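# Refit band over corner guard and square round carton

## Task

Slip the band back around the carton so that it passes over both the corner guard and the square, make sure the corner guard is seated where it belongs once you are done, and have the carton resting flat at the end.

## Robot and tools

Robot: two arms, left_arm and right_arm, each with a two-finger parallel gripper and a wrist camera. They face each other across the table; left_arm's base is on the +y side at (-0.020, +0.454, +0.130) m, right_arm's at (+0.139, -0.462, +0.076) m. Scene frame: origin at table centre, +z up, table surface at z = +0.020 m. Image left/right does not match arm names.

Frames: every hand pose, velocity, target and wrist-camera pose is given in that arm's own base frame. Fixed cameras and the table use the scene frame. The gripper's fingers point along its +x and close along its y; end_effector_position sits between the fingers, 3 to 4 cm behind the tips. Only the final 1.5 cm of each inner finger face is flat.

execute_actions(actions, cameras): actions is a list of actions; each action is a list of 1 to 15 rows, one row per 1/30 s step; if fewer than 15 rows, the last row is held for the remaining steps. Each row is one flat list of 14 numbers, all in [-1, 1]: dx, dy, dz, rx, ry, rz, opening for left_arm, then the same seven for right_arm. dx..rz are offsets (not poses) from that arm's Hand target as it stood when the action began, along that arm's base axes; every row counts from that same start, not from the previous row. Scale: 1.0 = 0.6 m or 180 degrees; rx, ry, rz form one rotation vector, turning about the Hand target's position. Repeating an offset in a later action moves further. Sending six zeros re-asks for the current Hand target. opening is absolute: +1 fully open (0.080 m), -1 fully closed; empty fingers meet near -0.78. Closing fully takes about 0.6 s. A 0 in the opening slot is a real command, so resend the present opening to leave a gripper alone. cameras: list of names, ["all"], or []; default shows all only for an empty actions list. An empty actions list returns state, images and fields normally omitted.

move(target, speed, blend, opening_speed, grip_force, blocking, cameras): target is one 14-number row (same layout, offsets from each Hand target in base axes) or a list of up to 15 such rows, all counted from the same starting Hand targets. Grippers travel in straight lines and do not avoid obstacles or each other; they lag and may overshoot speed, worst with a nearly straight arm. Avoid paths close past an arm's own base. speed: m/s, 0.002 to 4.3, default 0.25 (turns up to twice that in rad/s); one value or one per target. blend: corner rounding in m for a list, default 0 (stop at each). opening_speed: rate on the -1..+1 scale per second, at least 0.2. grip_force: newtons per finger pad, 8 to 34, one value or one per arm; it persists. blocking=false returns after about 0.5 s while the move continues. The result adds a move: line: done (within 8 mm and 2 degrees), off_target, moving, held (a check withheld steps or the clearance check stopped it), blocked (gripper stopped far from its path, usually an obstacle; it then holds still), fault. limits=paced means the commanded pose was clipped.

wait(seconds 0 to 10): lets time pass holding the last commands; a running move continues. stop(): brakes a running move (needs some room). zoom_image(camera, region [x0,y0,x1,y1] pixels, at most 504x504): enlarges part of a camera's latest image. Cameras: cam_head_left, cam_head_right, cam_high, cam_low, cam_left_wrist, cam_right_wrist, each 896x504. read_manual(section="licences"): licence texts only. finished_scene(scene): ends the current scene, given its number; irreversible, so only call it when the band, guard and level carton are correct and will stay so without the robot.

Control behaviour: the commanded orientation is clipped to within 32 degrees of the measured one each step. Hand target is the last commanded (clipped) pose; the gripper often stops short or tilted because of friction and weight, more at long reach. Waiting does not fix that; send the remaining distance as an offset and check pose after each move. Small moves can fail or go sideways.

Results: end_effector_position (m), end_effector_quat_wxyz, velocities in the base frame; readings can be off by a few cm. grip_measured is the measured opening on the command scale (about 2 mm error; on a squeezed hard part reads up to ~0.067 below its true width). To hold something, command about 0.08 below the first-touch reading. grip_effort_n is motor effort (negative closes), not pad force. Joint torques and External joint torques estimate loads; Wrist depth gives a 7x7 grid of distances in mm ahead of each wrist camera ("-" means no value). Joint velocities "within noise" means that arm is still.

Avoid: dropping the carton, band or guard, letting go of moving parts, anything leaving the table, fast or hard impacts, pushing deep into contact (a target far past contact presses harder; to release, command back past the gripper), any touching or pressing between the two arms or closing on the other arm's fingers, strain on wrist camera cables. Contact torque at a joint's limit (waist 17.8, shoulder 22, elbow 22, wrist pitch 5.8, wrist yaw 5.78, wrist roll 5.42 N m) causes a 10 s torque fault. Big one-step jumps can trigger an over-speed fault. Holding loads, stretching out or pushing against unreachable targets heats motors; MOTOR HOT appears at 50 °C and at 95 °C the arm is stopped for 30 to 60 s or goes limp. Loose objects may occasionally get nudged by outside pushes.

Each tool is called after ">>>" by a JSON object that holds its "api" and its "payload".

## Session

>>> {"api": "execute_actions", "payload": {"actions": []}}

Scene clock: 0.00 s.
left_arm: end_effector_position=(+0.2437, +0.3096, +0.2410) grip_measured=+1.000 grip_effort_n=n/a end_effector_quat_wxyz=(+0.853, +0.352, +0.104, +0.371) | right_arm: end_effector_position=(+0.1054, +0.2960, +0.0511) grip_measured=+1.000 grip_effort_n=n/a end_effector_quat_wxyz=(+0.696, -0.131, +0.567, +0.420)
Joint positions: left_arm=[0.975 1.373 0.546 0.911 0.188 0.732 0.08] | right_arm=[1.144 1.506 0.776 -0.423 -0.178 0.358 0.08]
Joint velocities: within noise
Joint torques (N m): no reading
External joint torques (N m): no reading
Motor temperatures (°C): left_arm=[22 27 22 28 28 30] | right_arm=[27 28 29 31 29 30]
Heat: left arm: hottest wrist roll 30 °C (+0.0 °C/min); right arm: hottest wrist pitch 31 °C (+0.0 °C/min).
Wrist depth (mm): cam_left_wrist=[1949 2305 - 2071 1921 1626 1532 / 1993 2209 2651 3156 2138 1841 1587 / 1894 2138 2501 2979 2432 2104 1699 / 1841 2138 2432 2678 2525 1867 1489 / 1791 2024 2191 2599 2209 98 1312 / - 75 2209 1964 1907 81 69 / - 76 1816 1550 1607 81 -] | cam_right_wrist=[1372 - 211 189 - - - / 1350 - - 192 - - 157 / 1434 211 - 197 - 167 - / - 206 204 194 184 - - / - 199 201 - 180 - - / - - 159 190 180 98 - / - - 157 185 178 - -]
Hand target: left_arm +0.2437, +0.3096, +0.2426; +0.853, +0.353, +0.102, +0.371 | right_arm +0.1062, +0.2981, +0.0544; +0.698, -0.128, +0.563, +0.423
Tool commands: left_gripper/opening=+1.0 right_gripper/opening=+1.0

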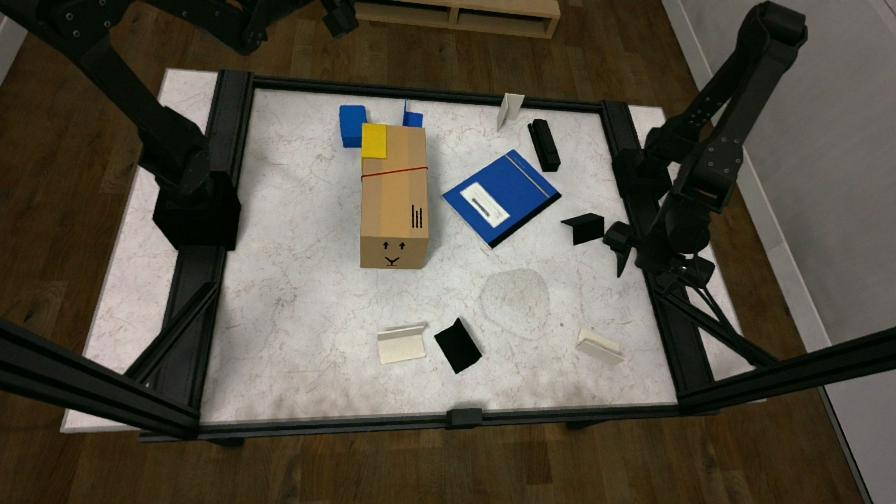

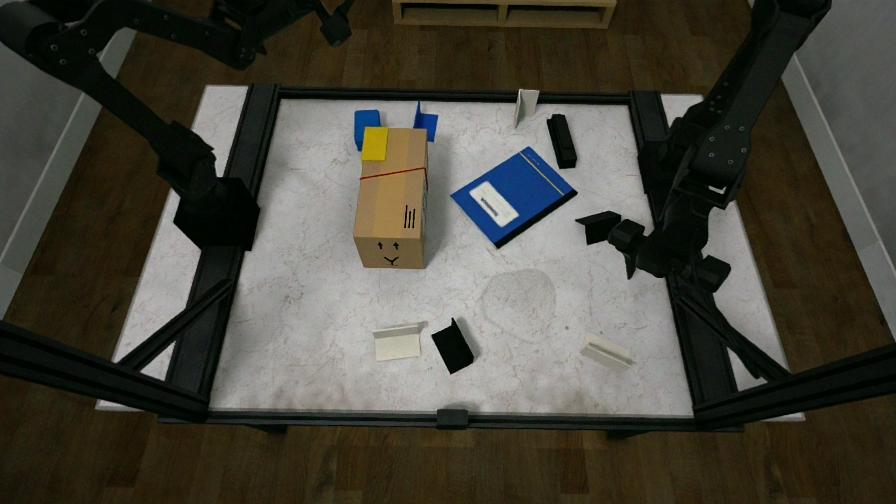

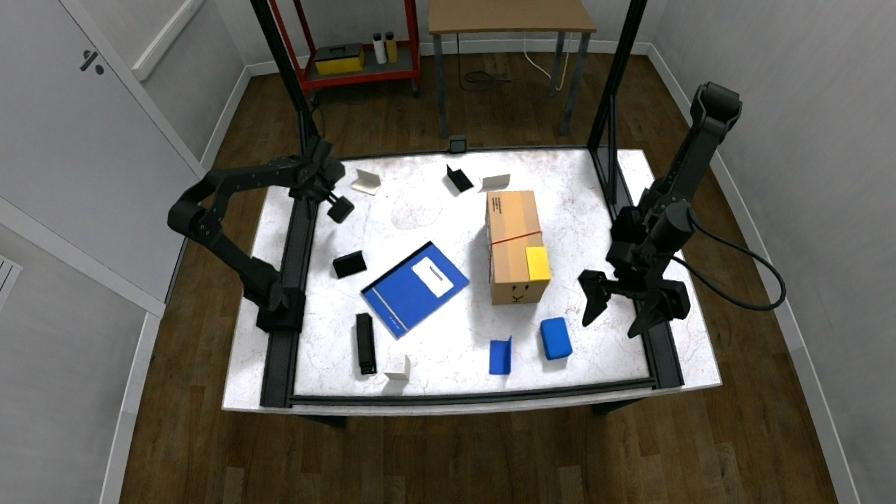

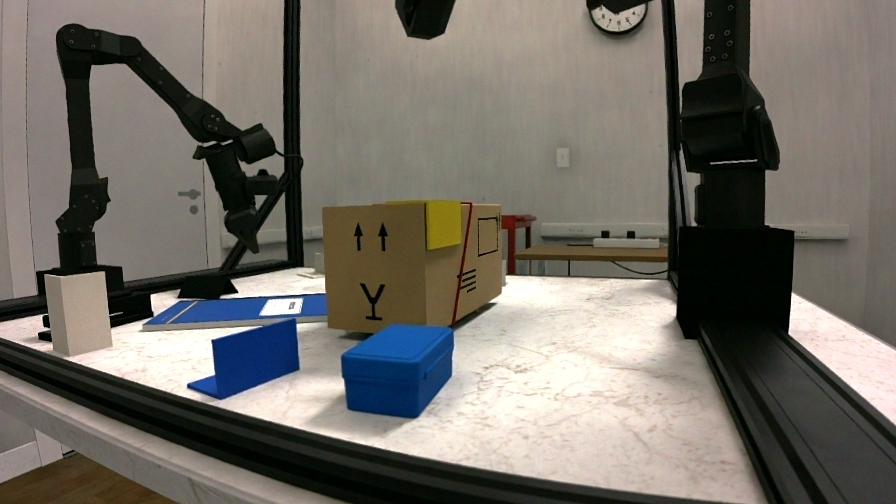

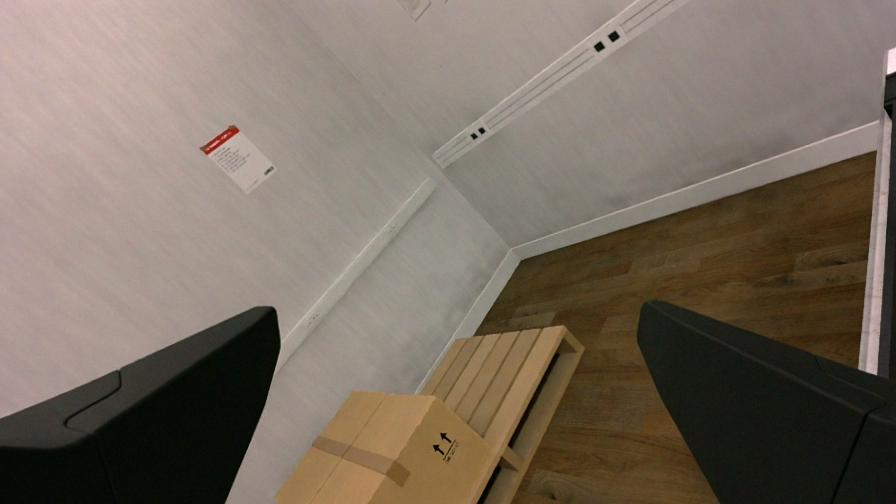

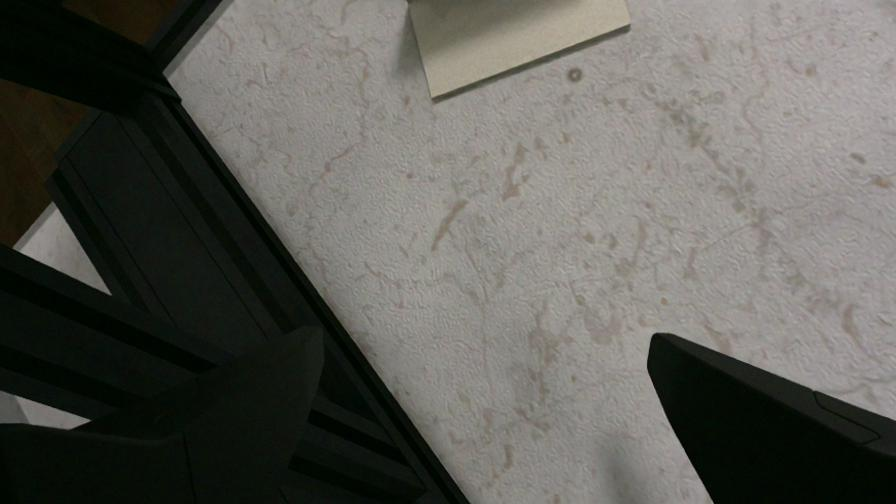

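>>> {"api": "zoom_image", "payload": {"camera": "cam_head_left", "region": [320, 90, 470, 280]}}

>>> {"api": "zoom_image", "payload": {"camera": "cam_high", "region": [450, 170, 590, 320]}}

>>> {"api": "zoom_image", "payload": {"camera": "cam_low", "region": [310, 180, 520, 350]}}

>>> {"api": "zoom_image", "payload": {"camera": "cam_head_right", "region": [330, 90, 460, 280]}}

Scaled by 2.653 from the camera's 896x504 image, which has a finer 1280x720 frame.

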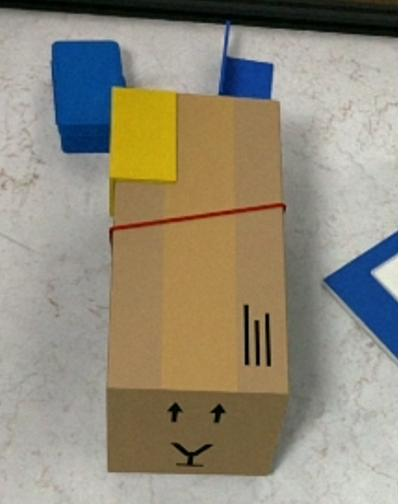

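Scaled by 3.360 from the camera's 896x504 image, which has a finer 1280x720 frame.

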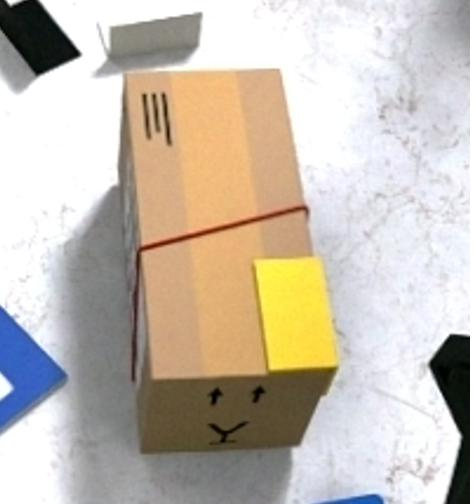

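Scaled by 2.400 from the camera's 896x504 image, which has a finer 1280x720 frame.

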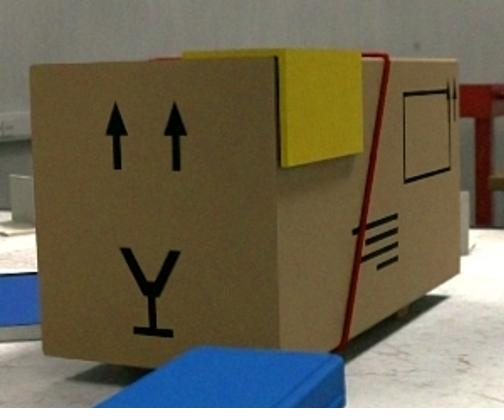

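Scaled by 2.653 from the camera's 896x504 image, which has a finer 1280x720 frame.

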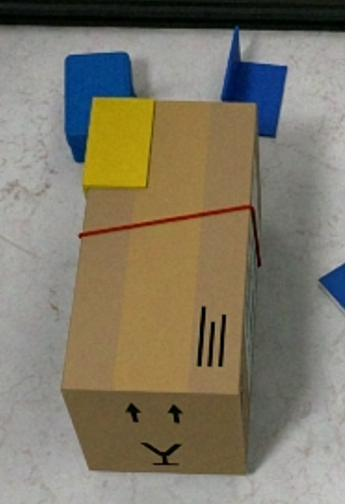

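>>> {"api": "zoom_image", "payload": {"camera": "cam_low", "region": [400, 260, 520, 350]}}

>>> {"api": "zoom_image", "payload": {"camera": "cam_low", "region": [420, 190, 510, 260]}}

>>> {"api": "zoom_image", "payload": {"camera": "cam_head_right", "region": [345, 220, 445, 290]}}

Scaled by 4.200 from the camera's 896x504 image, which has a finer 1280x720 frame.

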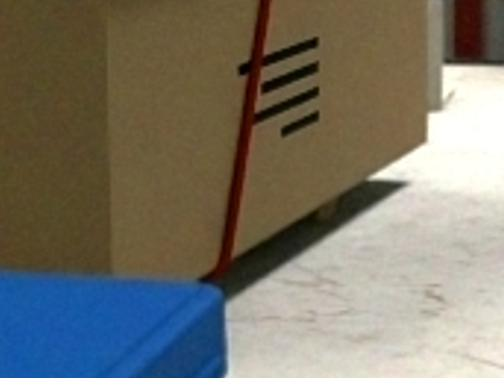

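Scaled by 5.600 from the camera's 896x504 image, which has a finer 1280x720 frame.

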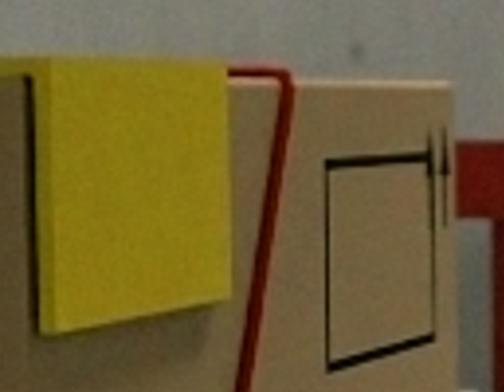

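Scaled by 5.040 from the camera's 896x504 image, which has a finer 1280x720 frame.

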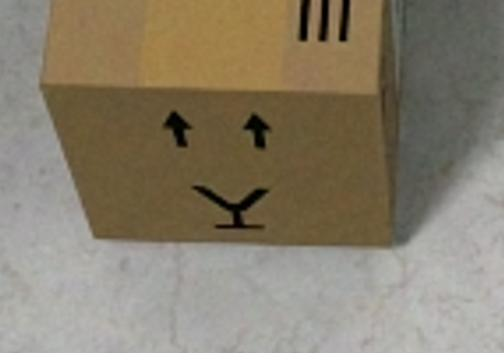

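>>> {"api": "move", "payload": {"target": [-0.0062, -0.416, -0.0043, -0.3235, 0.1819, -0.1269, 1.0, 0.393, -0.3485, 0.2827, 0.0096, -0.2462, -0.2995, 1.0], "cameras": ["all"]}}

Scene clock: 277.57 s.
left_arm: end_effector_position=(+0.2379, +0.0611, +0.2360) grip_measured=+1.000 grip_effort_n=0.7 end_effector_quat_wxyz=(+0.904, +0.001, +0.427, +0.003) | right_arm: end_effector_position=(+0.3381, +0.0894, +0.2157) grip_measured=+1.000 grip_effort_n=0.7 end_effector_quat_wxyz=(+0.963, -0.003, +0.268, +0.002)
Joint positions: left_arm=[0.4 0.989 1.08 -1.011 0.244 0.315 0.08] | right_arm=[0.402 1.179 0.872 -0.273 0.339 0.208 0.08]
Joint torques (N m): left_arm=[-0.38 -2.08 7.57 0.64 0.32 -0.13] | right_arm=[-0.32 -4.09 8.35 2.36 0.25 -0.05]
External joint torques (N m): left_arm=[-0.37 0.06 1.26 -0.65 0.18 -0.13] | right_arm=[-0.33 -0.37 1.93 0.91 0.14 -0.05]
Motor temperatures (°C): left_arm=[21 29 34 40 28 29] | right_arm=[25 33 36 36 27 28]
Heat: left arm: hottest wrist pitch 40 °C (+0.0 °C/min); right arm: hottest elbow 36 °C (+1.0 °C/min).
Wrist depth (mm): cam_left_wrist=[1381 - 486 487 510 513 534 / 1287 - 484 469 483 490 500 / 439 426 299 304 306 463 470 / 417 417 283 288 292 421 452 / 398 89 292 305 303 98 427 / - 75 393 398 400 80 69 / - 76 376 - 390 81 -] | cam_right_wrist=[1912 583 767 569 - - - / 1972 594 359 368 - 2003 2052 / 484 500 315 320 346 1753 1829 / 422 437 332 330 444 469 1558 / - 402 389 392 415 428 1329 / - - 347 369 - 98 373 / - - 320 - 330 - -]
Hand target: left_arm +0.2400, +0.0600, +0.2400; +0.906, +0.000, +0.423, +0.000 | right_arm +0.3421, +0.0890, +0.2240; +0.966, -0.001, +0.258, +0.000
Off the commanded pose: left_arm 0.005 m, 1 deg | right_arm 0.009 m, 1 deg.
move: off_target (right_arm)
camera_calibration:
cam_left_wrist: T_world_to_cam=[[-0.0155694, -0.997477, 0.0692579, 0.0492833], [-0.943172, -0.00834394, -0.332201, 0.33188], [0.331941, -0.0704943, -0.940662, 0.224617], [0, 0, 0, 1]] pos_world=[0.239227, 0.0677624, 0.318127]
cam_right_wrist: T_world_to_cam=[[0.011057, -0.999631, 0.0248051, 0.087919], [-0.745383, -0.0247754, -0.666176, 0.432542], [0.666544, -0.0111234, -0.745382, 0.0193005], [0, 0, 0, 1]] pos_world=[0.308573, 0.0988177, 0.300354]

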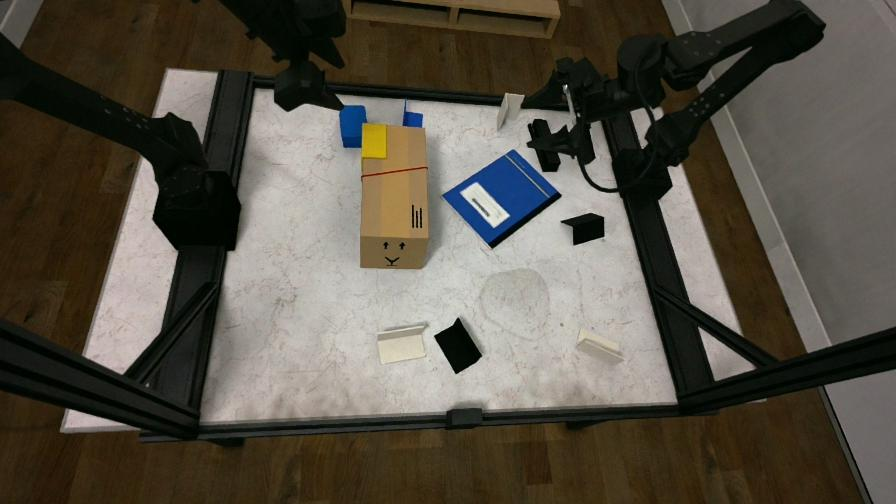

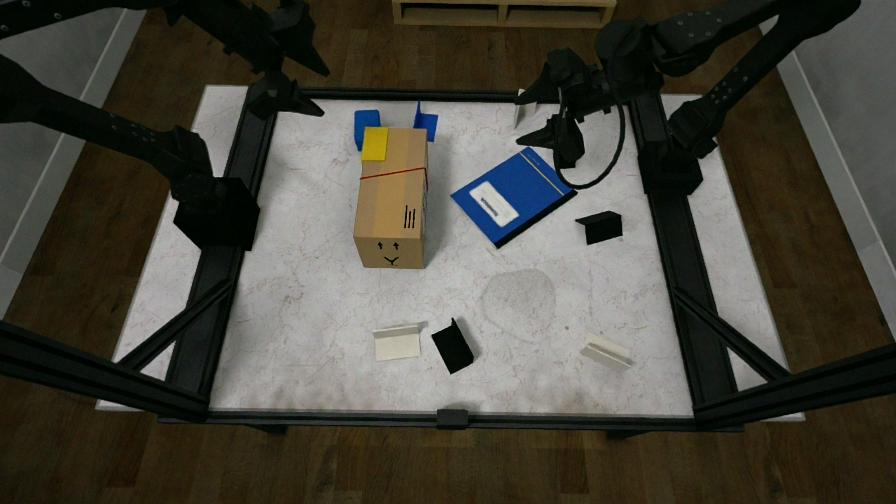

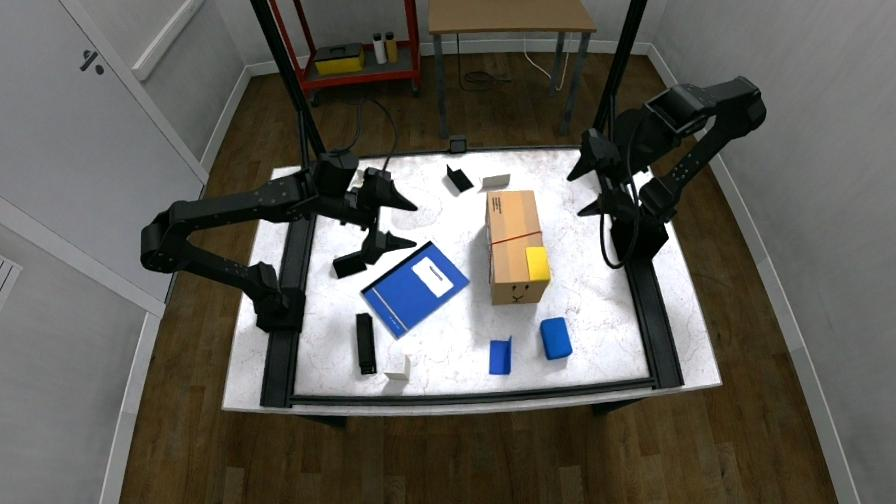

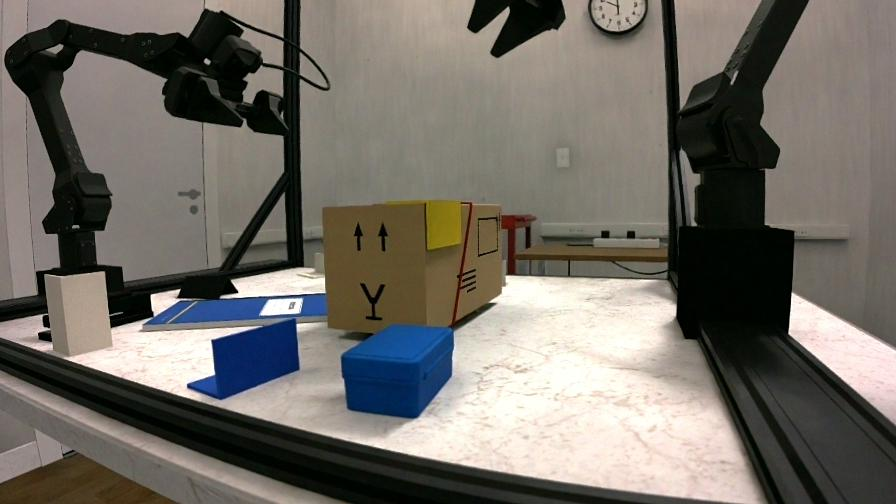

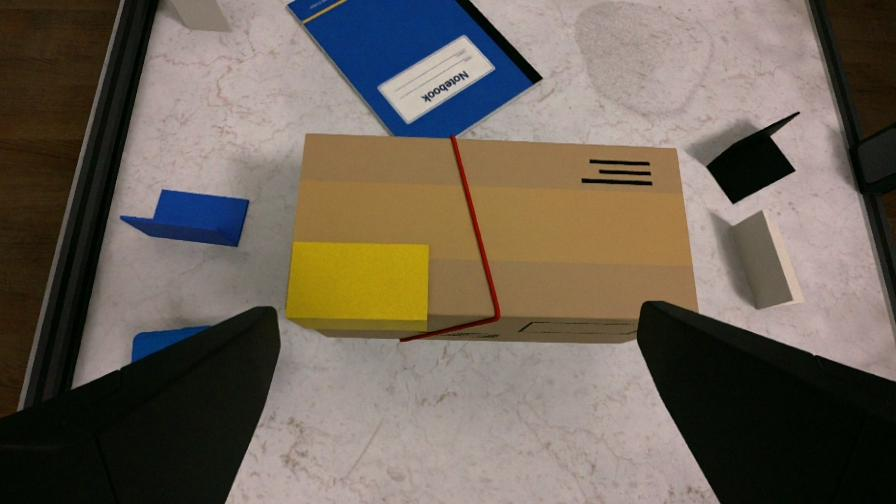

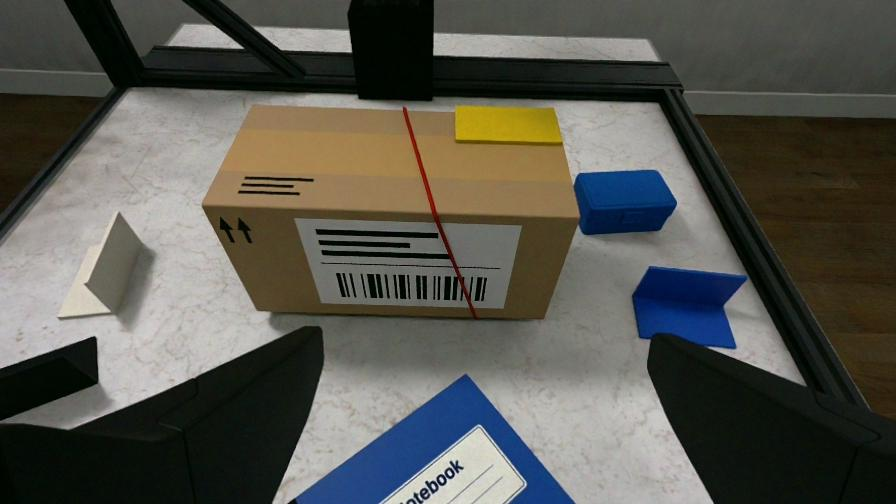

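>>> {"api": "zoom_image", "payload": {"camera": "cam_left_wrist", "region": [270, 120, 520, 360]}}

>>> {"api": "zoom_image", "payload": {"camera": "cam_right_wrist", "region": [370, 90, 600, 340]}}

>>> {"api": "zoom_image", "payload": {"camera": "cam_low", "region": [440, 280, 510, 330]}}

Scaled by 2.016 from the camera's 896x504 image, which has a finer 1280x720 frame.

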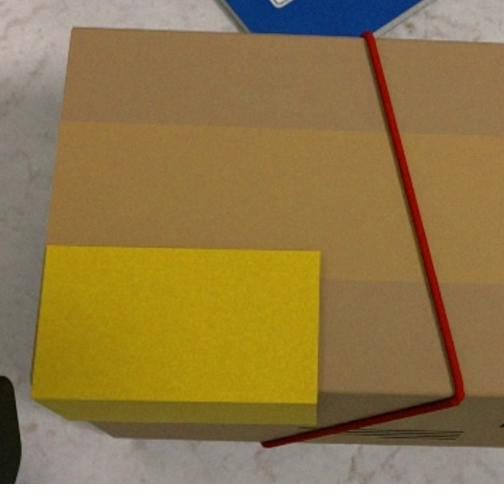

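Scaled by 2.016 from the camera's 896x504 image, which has a finer 1280x720 frame.

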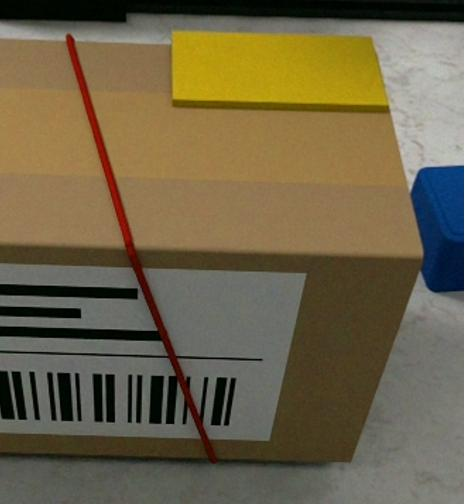

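Scaled by 7.200 from the camera's 896x504 image, which has a finer 1280x720 frame.

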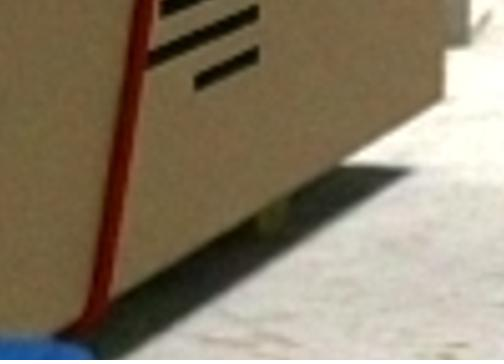

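>>> {"api": "move", "payload": {"target": [0.1, -0.0658, -0.1917, 0, 0.1667, 0, -0.2, 0, 0, 0, 0, 0, 0, 1.0], "cameras": ["cam_left_wrist", "cam_head_left", "cam_right_wrist"]}}

Scene clock: 474.13 s.
left_arm: end_effector_position=(+0.2970, +0.0204, +0.1244) grip_measured=-0.197 grip_effort_n=-14.2 end_effector_quat_wxyz=(+0.766, -0.001, +0.643, -0.002) | right_arm: end_effector_position=(+0.3381, +0.0894, +0.2157) grip_measured=+1.000 grip_effort_n=0.2 end_effector_quat_wxyz=(+0.963, -0.003, +0.268, +0.002)
Joint positions: left_arm=[0.078 1.531 1.18 -1.047 0.019 0.078 0.026] | right_arm=[0.402 1.179 0.872 -0.273 0.339 0.208 0.08]
Joint torques (N m): left_arm=[-0.35 -5.22 7.02 -0.01 -0.21 -0.12] | right_arm=[-0.36 -4.06 8.34 2.37 0.25 -0.04]
External joint torques (N m): left_arm=[-0.33 0.46 1 -0.67 -0.23 -0.13] | right_arm=[-0.36 -0.41 2.01 0.94 0.14 -0.05]
Motor temperatures (°C): left_arm=[21 27 43 33 28 28] | right_arm=[24 30 43 46 26 28]
Heat: left arm: hottest elbow 43 °C (+1.0 °C/min); right arm: hottest wrist pitch 46 °C (+1.0 °C/min).
Wrist depth (mm): cam_left_wrist=[138 139 141 142 144 146 149 / 142 143 145 147 149 150 271 / 145 146 150 152 154 155 296 / 149 151 154 157 159 162 308 / 297 301 156 309 165 317 324 / 309 - - 319 - 328 333 / - - - 332 - - -] | cam_right_wrist=[- - - 571 - - - / 2019 - 358 605 378 2003 2036 / 543 333 316 320 325 1803 1790 / 449 435 330 330 356 459 1588 / - - 376 388 418 - 1329 / 338 - 91 376 - 98 1208 / - - 323 335 - - -]
Hand target: left_arm +0.3000, +0.0205, +0.1250; +0.766, +0.001, +0.643, +0.000 | right_arm +0.3420, +0.0890, +0.2239; +0.966, -0.001, +0.259, +0.000
Off the commanded pose: left_arm 0.003 m, 0 deg | right_arm 0.009 m, 1 deg.
move: off_target (right_arm)
camera_calibration:
cam_left_wrist: T_world_to_cam=[[0.0169542, -0.9967, 0.0793884, 0.00637456], [-0.984433, -0.0027479, 0.175736, 0.299258], [-0.174938, -0.081132, -0.981231, 0.252942], [0, 0, 0, 1]] pos_world=[0.33874, 0.0276975, 0.195098]
cam_right_wrist: T_world_to_cam=[[0.011057, -0.999631, 0.0248051, 0.087919], [-0.745383, -0.0247754, -0.666176, 0.432542], [0.666544, -0.0111234, -0.745382, 0.0193005], [0, 0, 0, 1]] pos_world=[0.308573, 0.0988177, 0.300354]
Images, in order (width x height): cam_head_left 896x504, cam_left_wrist 896x504, cam_right_wrist 896x504.

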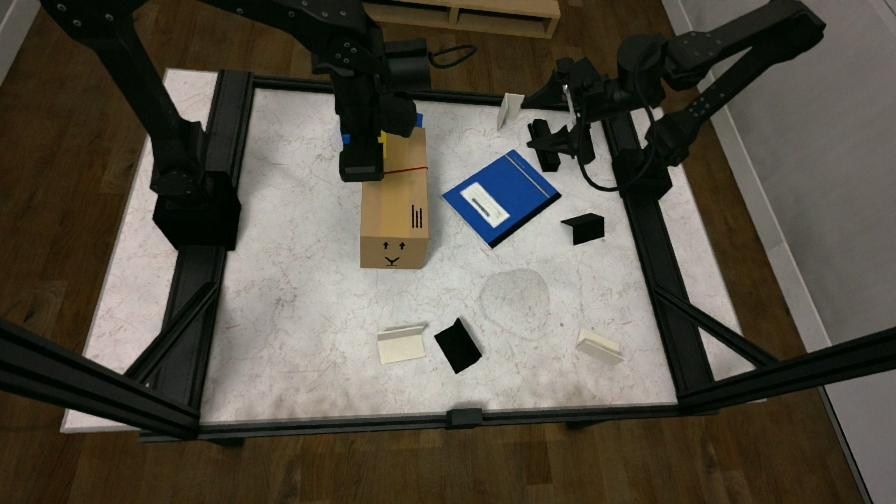

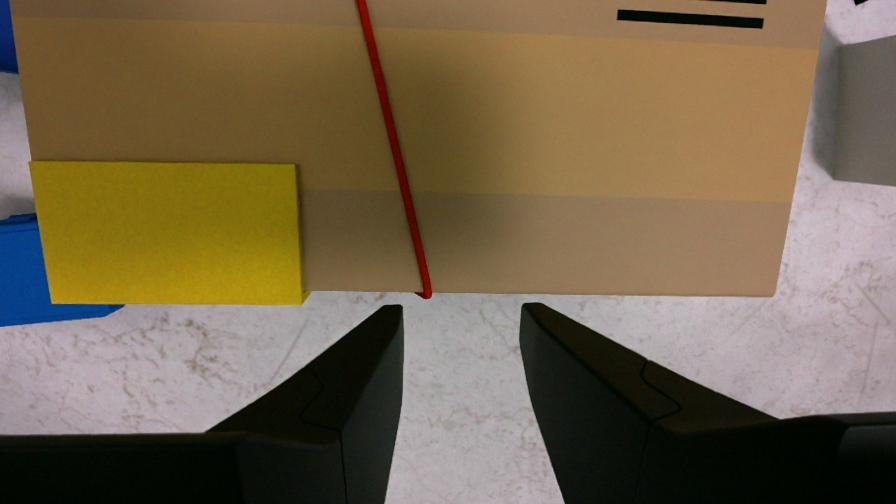

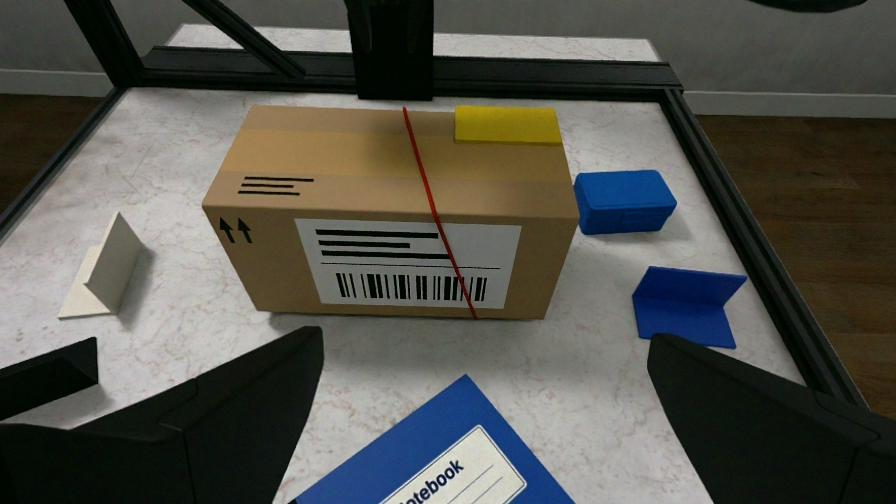

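>>> {"api": "move", "payload": {"target": [0.0067, 0.0158, -0.0573, 0, 0.0444, 0, -0.2, 0, 0, 0, 0, 0, 0, 1.0], "cameras": ["cam_left_wrist", "cam_low", "cam_right_wrist"], "speed": 0.15}}

Scene clock: 535.80 s.
left_arm: end_effector_position=(+0.3015, +0.0275, +0.0909) grip_measured=-0.197 grip_effort_n=-14.2 end_effector_quat_wxyz=(+0.720, -0.003, +0.694, -0.002) | right_arm: end_effector_position=(+0.3381, +0.0894, +0.2157) grip_measured=+1.000 grip_effort_n=1.2 end_effector_quat_wxyz=(+0.963, -0.003, +0.268, +0.002)
Joint positions: left_arm=[0.096 1.682 1.214 -1.067 0.009 0.094 0.026] | right_arm=[0.402 1.179 0.872 -0.273 0.339 0.208 0.08]
Joint torques (N m): left_arm=[0.27 -5.91 6.61 -0.24 -0.22 0.19] | right_arm=[-0.38 -4.06 8.33 2.37 0.26 -0.05]
External joint torques (N m): left_arm=[0.23 0.58 0.91 -0.68 -0.22 0.2] | right_arm=[-0.39 -0.3 1.86 0.9 0.15 -0.05]
Heat: left arm: hottest elbow 39 °C (-4.0 °C/min); right arm: hottest wrist pitch 47 °C (+1.0 °C/min).
Wrist depth (mm): cam_left_wrist=[- 101 102 104 104 107 108 / - 106 109 109 111 112 113 / 109 110 114 115 117 117 119 / 116 115 119 121 123 125 127 / 276 122 124 126 127 294 297 / - - - 300 - - 314 / - - - 325 - - -] | cam_right_wrist=[- 673 323 279 - 147 - / 2104 595 360 360 - 238 2104 / 512 335 318 320 327 546 1870 / - 351 330 330 333 495 1618 / - 403 389 391 - 423 1372 / - - 99 352 - 98 374 / - - 316 - 328 - -]
Hand target: left_arm +0.3041, +0.0300, +0.0907; +0.719, +0.000, +0.695, +0.000 | right_arm +0.3420, +0.0890, +0.2239; +0.966, -0.001, +0.259, +0.000
Off the commanded pose: left_arm 0.003 m, 0 deg | right_arm 0.009 m, 1 deg.
move: off_target (right_arm)
camera_calibration:
cam_left_wrist: T_world_to_cam=[[0.0310235, -0.996525, 0.0772958, 0.0120458], [-0.951133, -0.00566376, 0.308728, 0.287526], [-0.307218, -0.0830964, -0.948004, 0.258401], [0, 0, 0, 1]] pos_world=[0.352487, 0.0351046, 0.155266]
cam_right_wrist: T_world_to_cam=[[0.011057, -0.999631, 0.0248051, 0.087919], [-0.745383, -0.0247754, -0.666176, 0.432542], [0.666544, -0.0111234, -0.745382, 0.0193005], [0, 0, 0, 1]] pos_world=[0.308573, 0.0988177, 0.300354]
Images, in order (width x height): cam_low 896x504, cam_left_wrist 896x504, cam_right_wrist 896x504.

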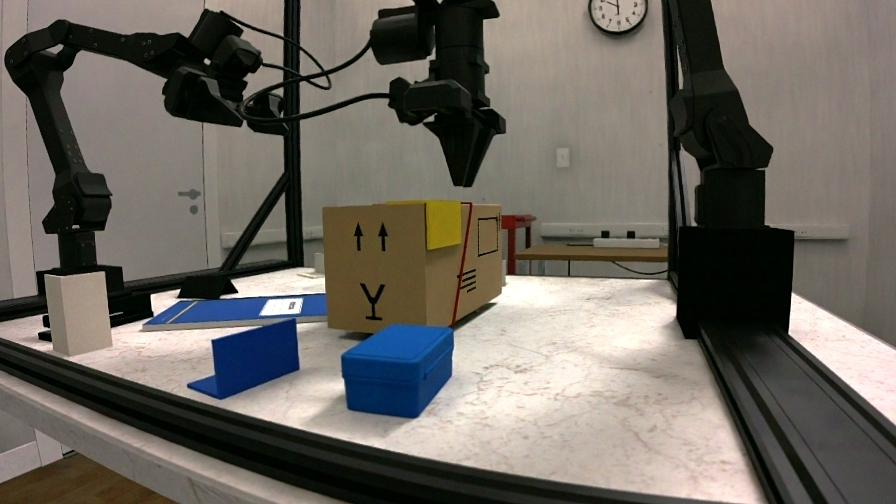

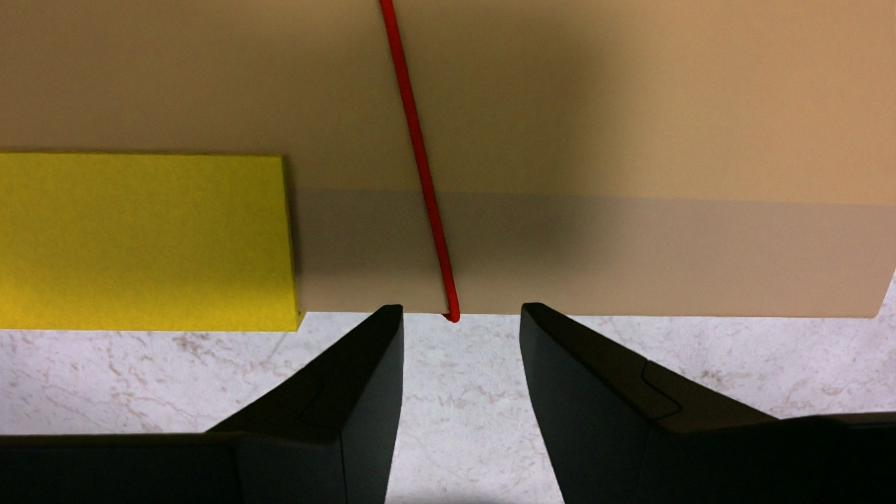

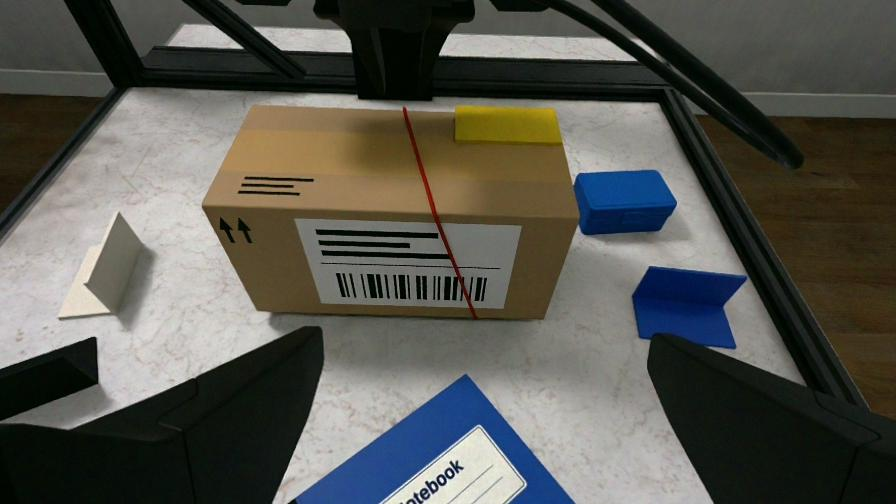

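>>> {"api": "move", "payload": {"target": [0, 0.0033, -0.0258, 0, 0, 0, -0.2, 0, 0, 0, 0, 0, 0, 1.0], "cameras": ["cam_left_wrist", "cam_low"], "speed": 0.06}}

>>> {"api": "zoom_image", "payload": {"camera": "cam_low", "region": [400, 160, 520, 260]}}

Scene clock: 566.70 s.
left_arm: end_effector_position=(+0.3067, +0.0299, +0.0809) grip_measured=-0.197 grip_effort_n=-14.2 end_effector_quat_wxyz=(+0.726, -0.002, +0.688, -0.001) | right_arm: end_effector_position=(+0.3381, +0.0894, +0.2157) grip_measured=+1.000 grip_effort_n=0.2 end_effector_quat_wxyz=(+0.963, -0.003, +0.268, +0.002)
Joint positions: left_arm=[0.102 1.698 1.19 -1.011 0.009 0.1 0.026] | right_arm=[0.402 1.179 0.872 -0.273 0.339 0.208 0.08]
Joint torques (N m): left_arm=[0.32 -6.06 4.3 0.04 -0.22 0.2] | right_arm=[-0.37 -4.07 8.33 2.36 0.25 -0.05]
External joint torques (N m): left_arm=[0.34 0.54 -1.32 -0.39 -0.22 0.2] | right_arm=[-0.36 -0.45 2 0.93 0.14 -0.05]
Heat: left arm: hottest elbow 39 °C (-1.0 °C/min); right arm: hottest wrist pitch 47 °C (+1.0 °C/min).
Wrist depth (mm): cam_left_wrist=[- 95 94 95 96 97 98 / 97 97 99 100 101 103 103 / 101 101 103 105 106 108 109 / 104 105 109 111 112 113 115 / 110 111 113 116 105 121 122 / 280 115 - 286 - 293 - / - - - 308 - - -] | cam_right_wrist=[- - 236 238 - - 1816 / 1942 - 357 360 639 608 1942 / - 312 318 320 328 512 1884 / 424 443 332 331 328 475 1629 / 398 - 386 390 - - 1410 / - - 359 361 362 98 1250 / - - - 336 331 - -]
Hand target: left_arm +0.3041, +0.0319, +0.0752; +0.719, +0.000, +0.695, +0.000 | right_arm +0.3420, +0.0890, +0.2239; +0.966, -0.001, +0.259, +0.000
Off the commanded pose: left_arm 0.007 m, 1 deg | right_arm 0.009 m, 1 deg.
move: off_target (right_arm)
camera_calibration:
cam_left_wrist: T_world_to_cam=[[0.0294071, -0.996688, 0.0758113, 0.015612], [-0.956178, -0.00594612, 0.292727, 0.298464], [-0.291306, -0.0810974, -0.953186, 0.24616], [0, 0, 0, 1]] pos_world=[0.356634, 0.0372979, 0.146084]
Images, in order (width x height): cam_low 896x504, cam_left_wrist 896x504.

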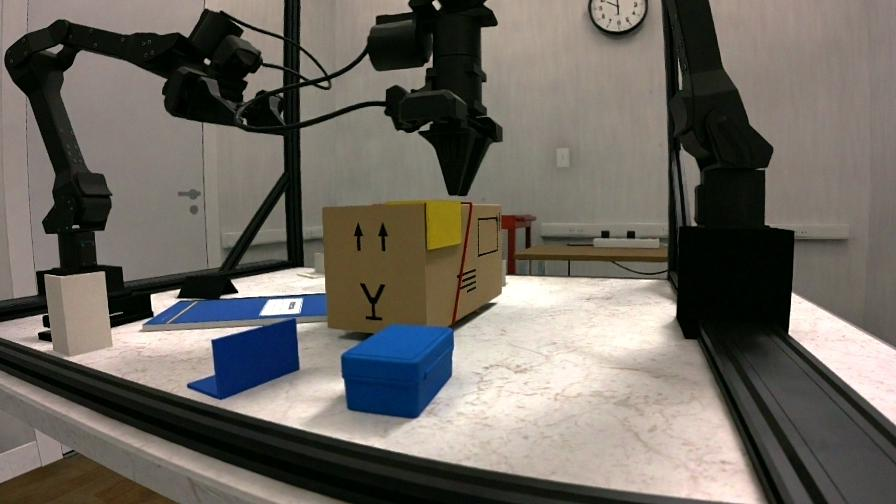

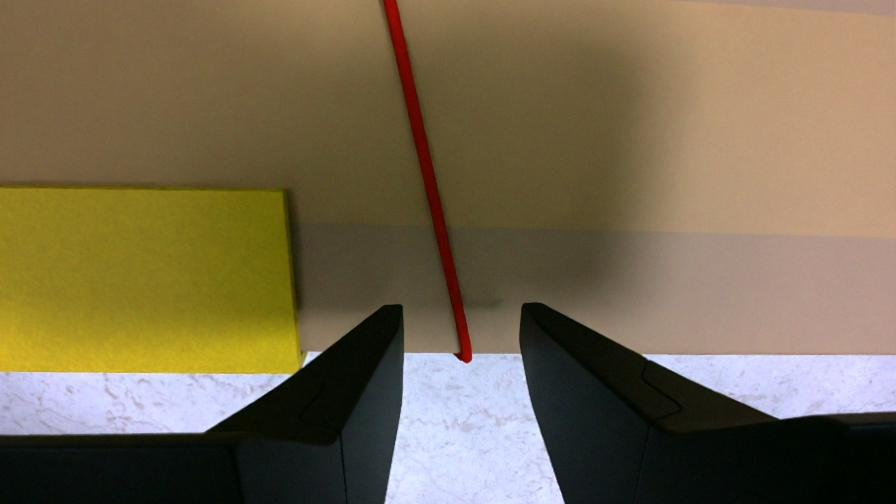

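Scaled by 4.200 from the camera's 896x504 image, which has a finer 1280x720 frame.

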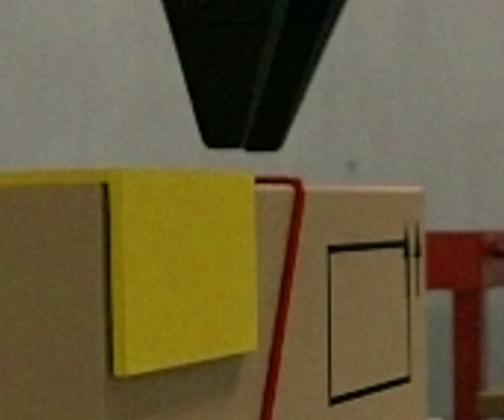

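>>> {"api": "move", "payload": {"target": [-0.0083, 0.0007, -0.0078, 0, 0, 0, -0.2, 0, 0, 0, 0, 0, 0, 1.0], "cameras": ["cam_left_wrist", "cam_low"], "speed": 0.04}}

>>> {"api": "zoom_image", "payload": {"camera": "cam_low", "region": [400, 160, 520, 260]}}

Scene clock: 589.30 s.
left_arm: end_effector_position=(+0.3016, +0.0303, +0.0726) grip_measured=-0.197 grip_effort_n=-14.2 end_effector_quat_wxyz=(+0.722, -0.002, +0.692, -0.001) | right_arm: end_effector_position=(+0.3381, +0.0894, +0.2157) grip_measured=+1.000 grip_effort_n=0.7 end_effector_quat_wxyz=(+0.963, -0.003, +0.268, +0.002)
Joint positions: left_arm=[0.105 1.698 1.157 -0.989 0.009 0.103 0.026] | right_arm=[0.402 1.179 0.872 -0.273 0.339 0.208 0.08]
Joint torques (N m): left_arm=[0.29 -7.58 4.29 0.01 -0.21 0.19] | right_arm=[-0.35 -4.09 8.32 2.36 0.26 -0.05]
External joint torques (N m): left_arm=[0.25 -1.04 -1.24 -0.39 -0.2 0.19] | right_arm=[-0.34 -0.44 1.95 0.92 0.14 -0.05]
Motor temperatures (°C): left_arm=[21 28 36 31 28 28] | right_arm=[24 29 45 48 26 28]
Heat: left arm: hottest elbow 36 °C (-3.0 °C/min); right arm: hottest wrist pitch 48 °C (+1.0 °C/min).
Wrist depth (mm): cam_left_wrist=[- 86 86 87 88 89 90 / - 89 91 92 93 95 95 / - 93 95 96 98 99 100 / - 96 101 102 103 105 107 / - 102 104 106 105 111 113 / 270 106 - 274 - 283 293 / - - - - - - -] | cam_right_wrist=[- - 277 249 - - - / 1972 - 359 375 - 2176 2104 / - 311 315 319 324 536 1843 / - 429 332 330 322 - 1549 / 391 410 388 388 - - 1395 / - - 111 - - 98 382 / - - - - 320 - -]
Hand target: left_arm +0.2991, +0.0323, +0.0706; +0.719, +0.000, +0.695, +0.000 | right_arm +0.3420, +0.0890, +0.2239; +0.966, -0.001, +0.259, +0.000
Off the commanded pose: left_arm 0.004 m, 1 deg | right_arm 0.009 m, 1 deg.
move: off_target (right_arm)
camera_calibration:
cam_left_wrist: T_world_to_cam=[[0.0302884, -0.9966, 0.0766182, 0.0164935], [-0.952564, -0.00555658, 0.304288, 0.294032], [-0.302828, -0.0822001, -0.949494, 0.240028], [0, 0, 0, 1]] pos_world=[0.352272, 0.0378016, 0.137171]
Images, in order (width x height): cam_low 896x504, cam_left_wrist 896x504.

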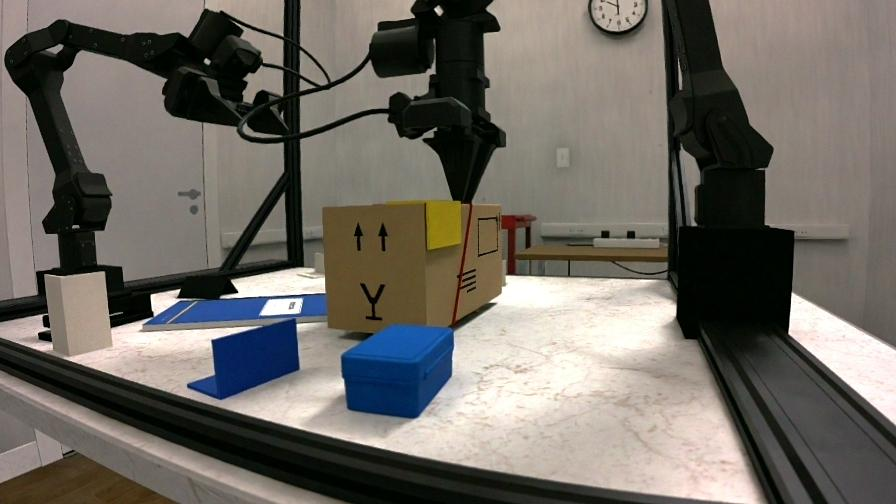

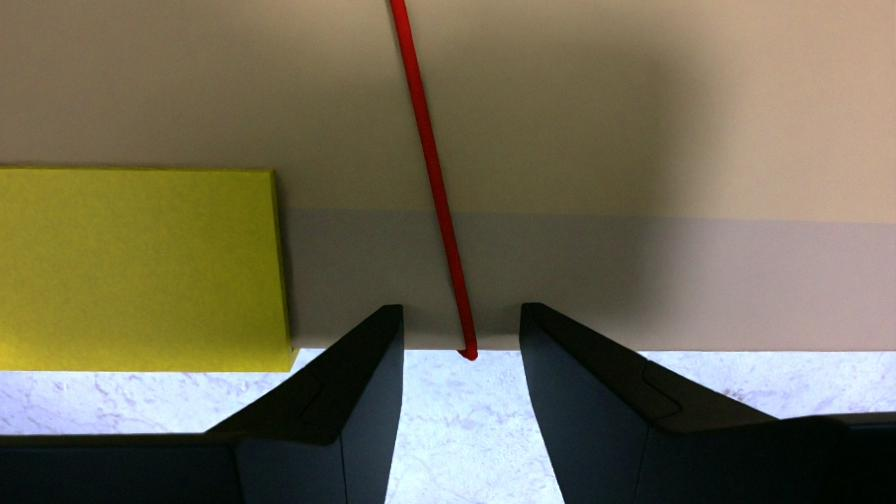

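Scaled by 4.200 from the camera's 896x504 image, which has a finer 1280x720 frame.

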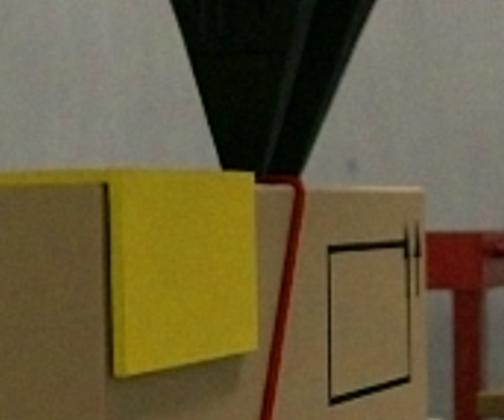

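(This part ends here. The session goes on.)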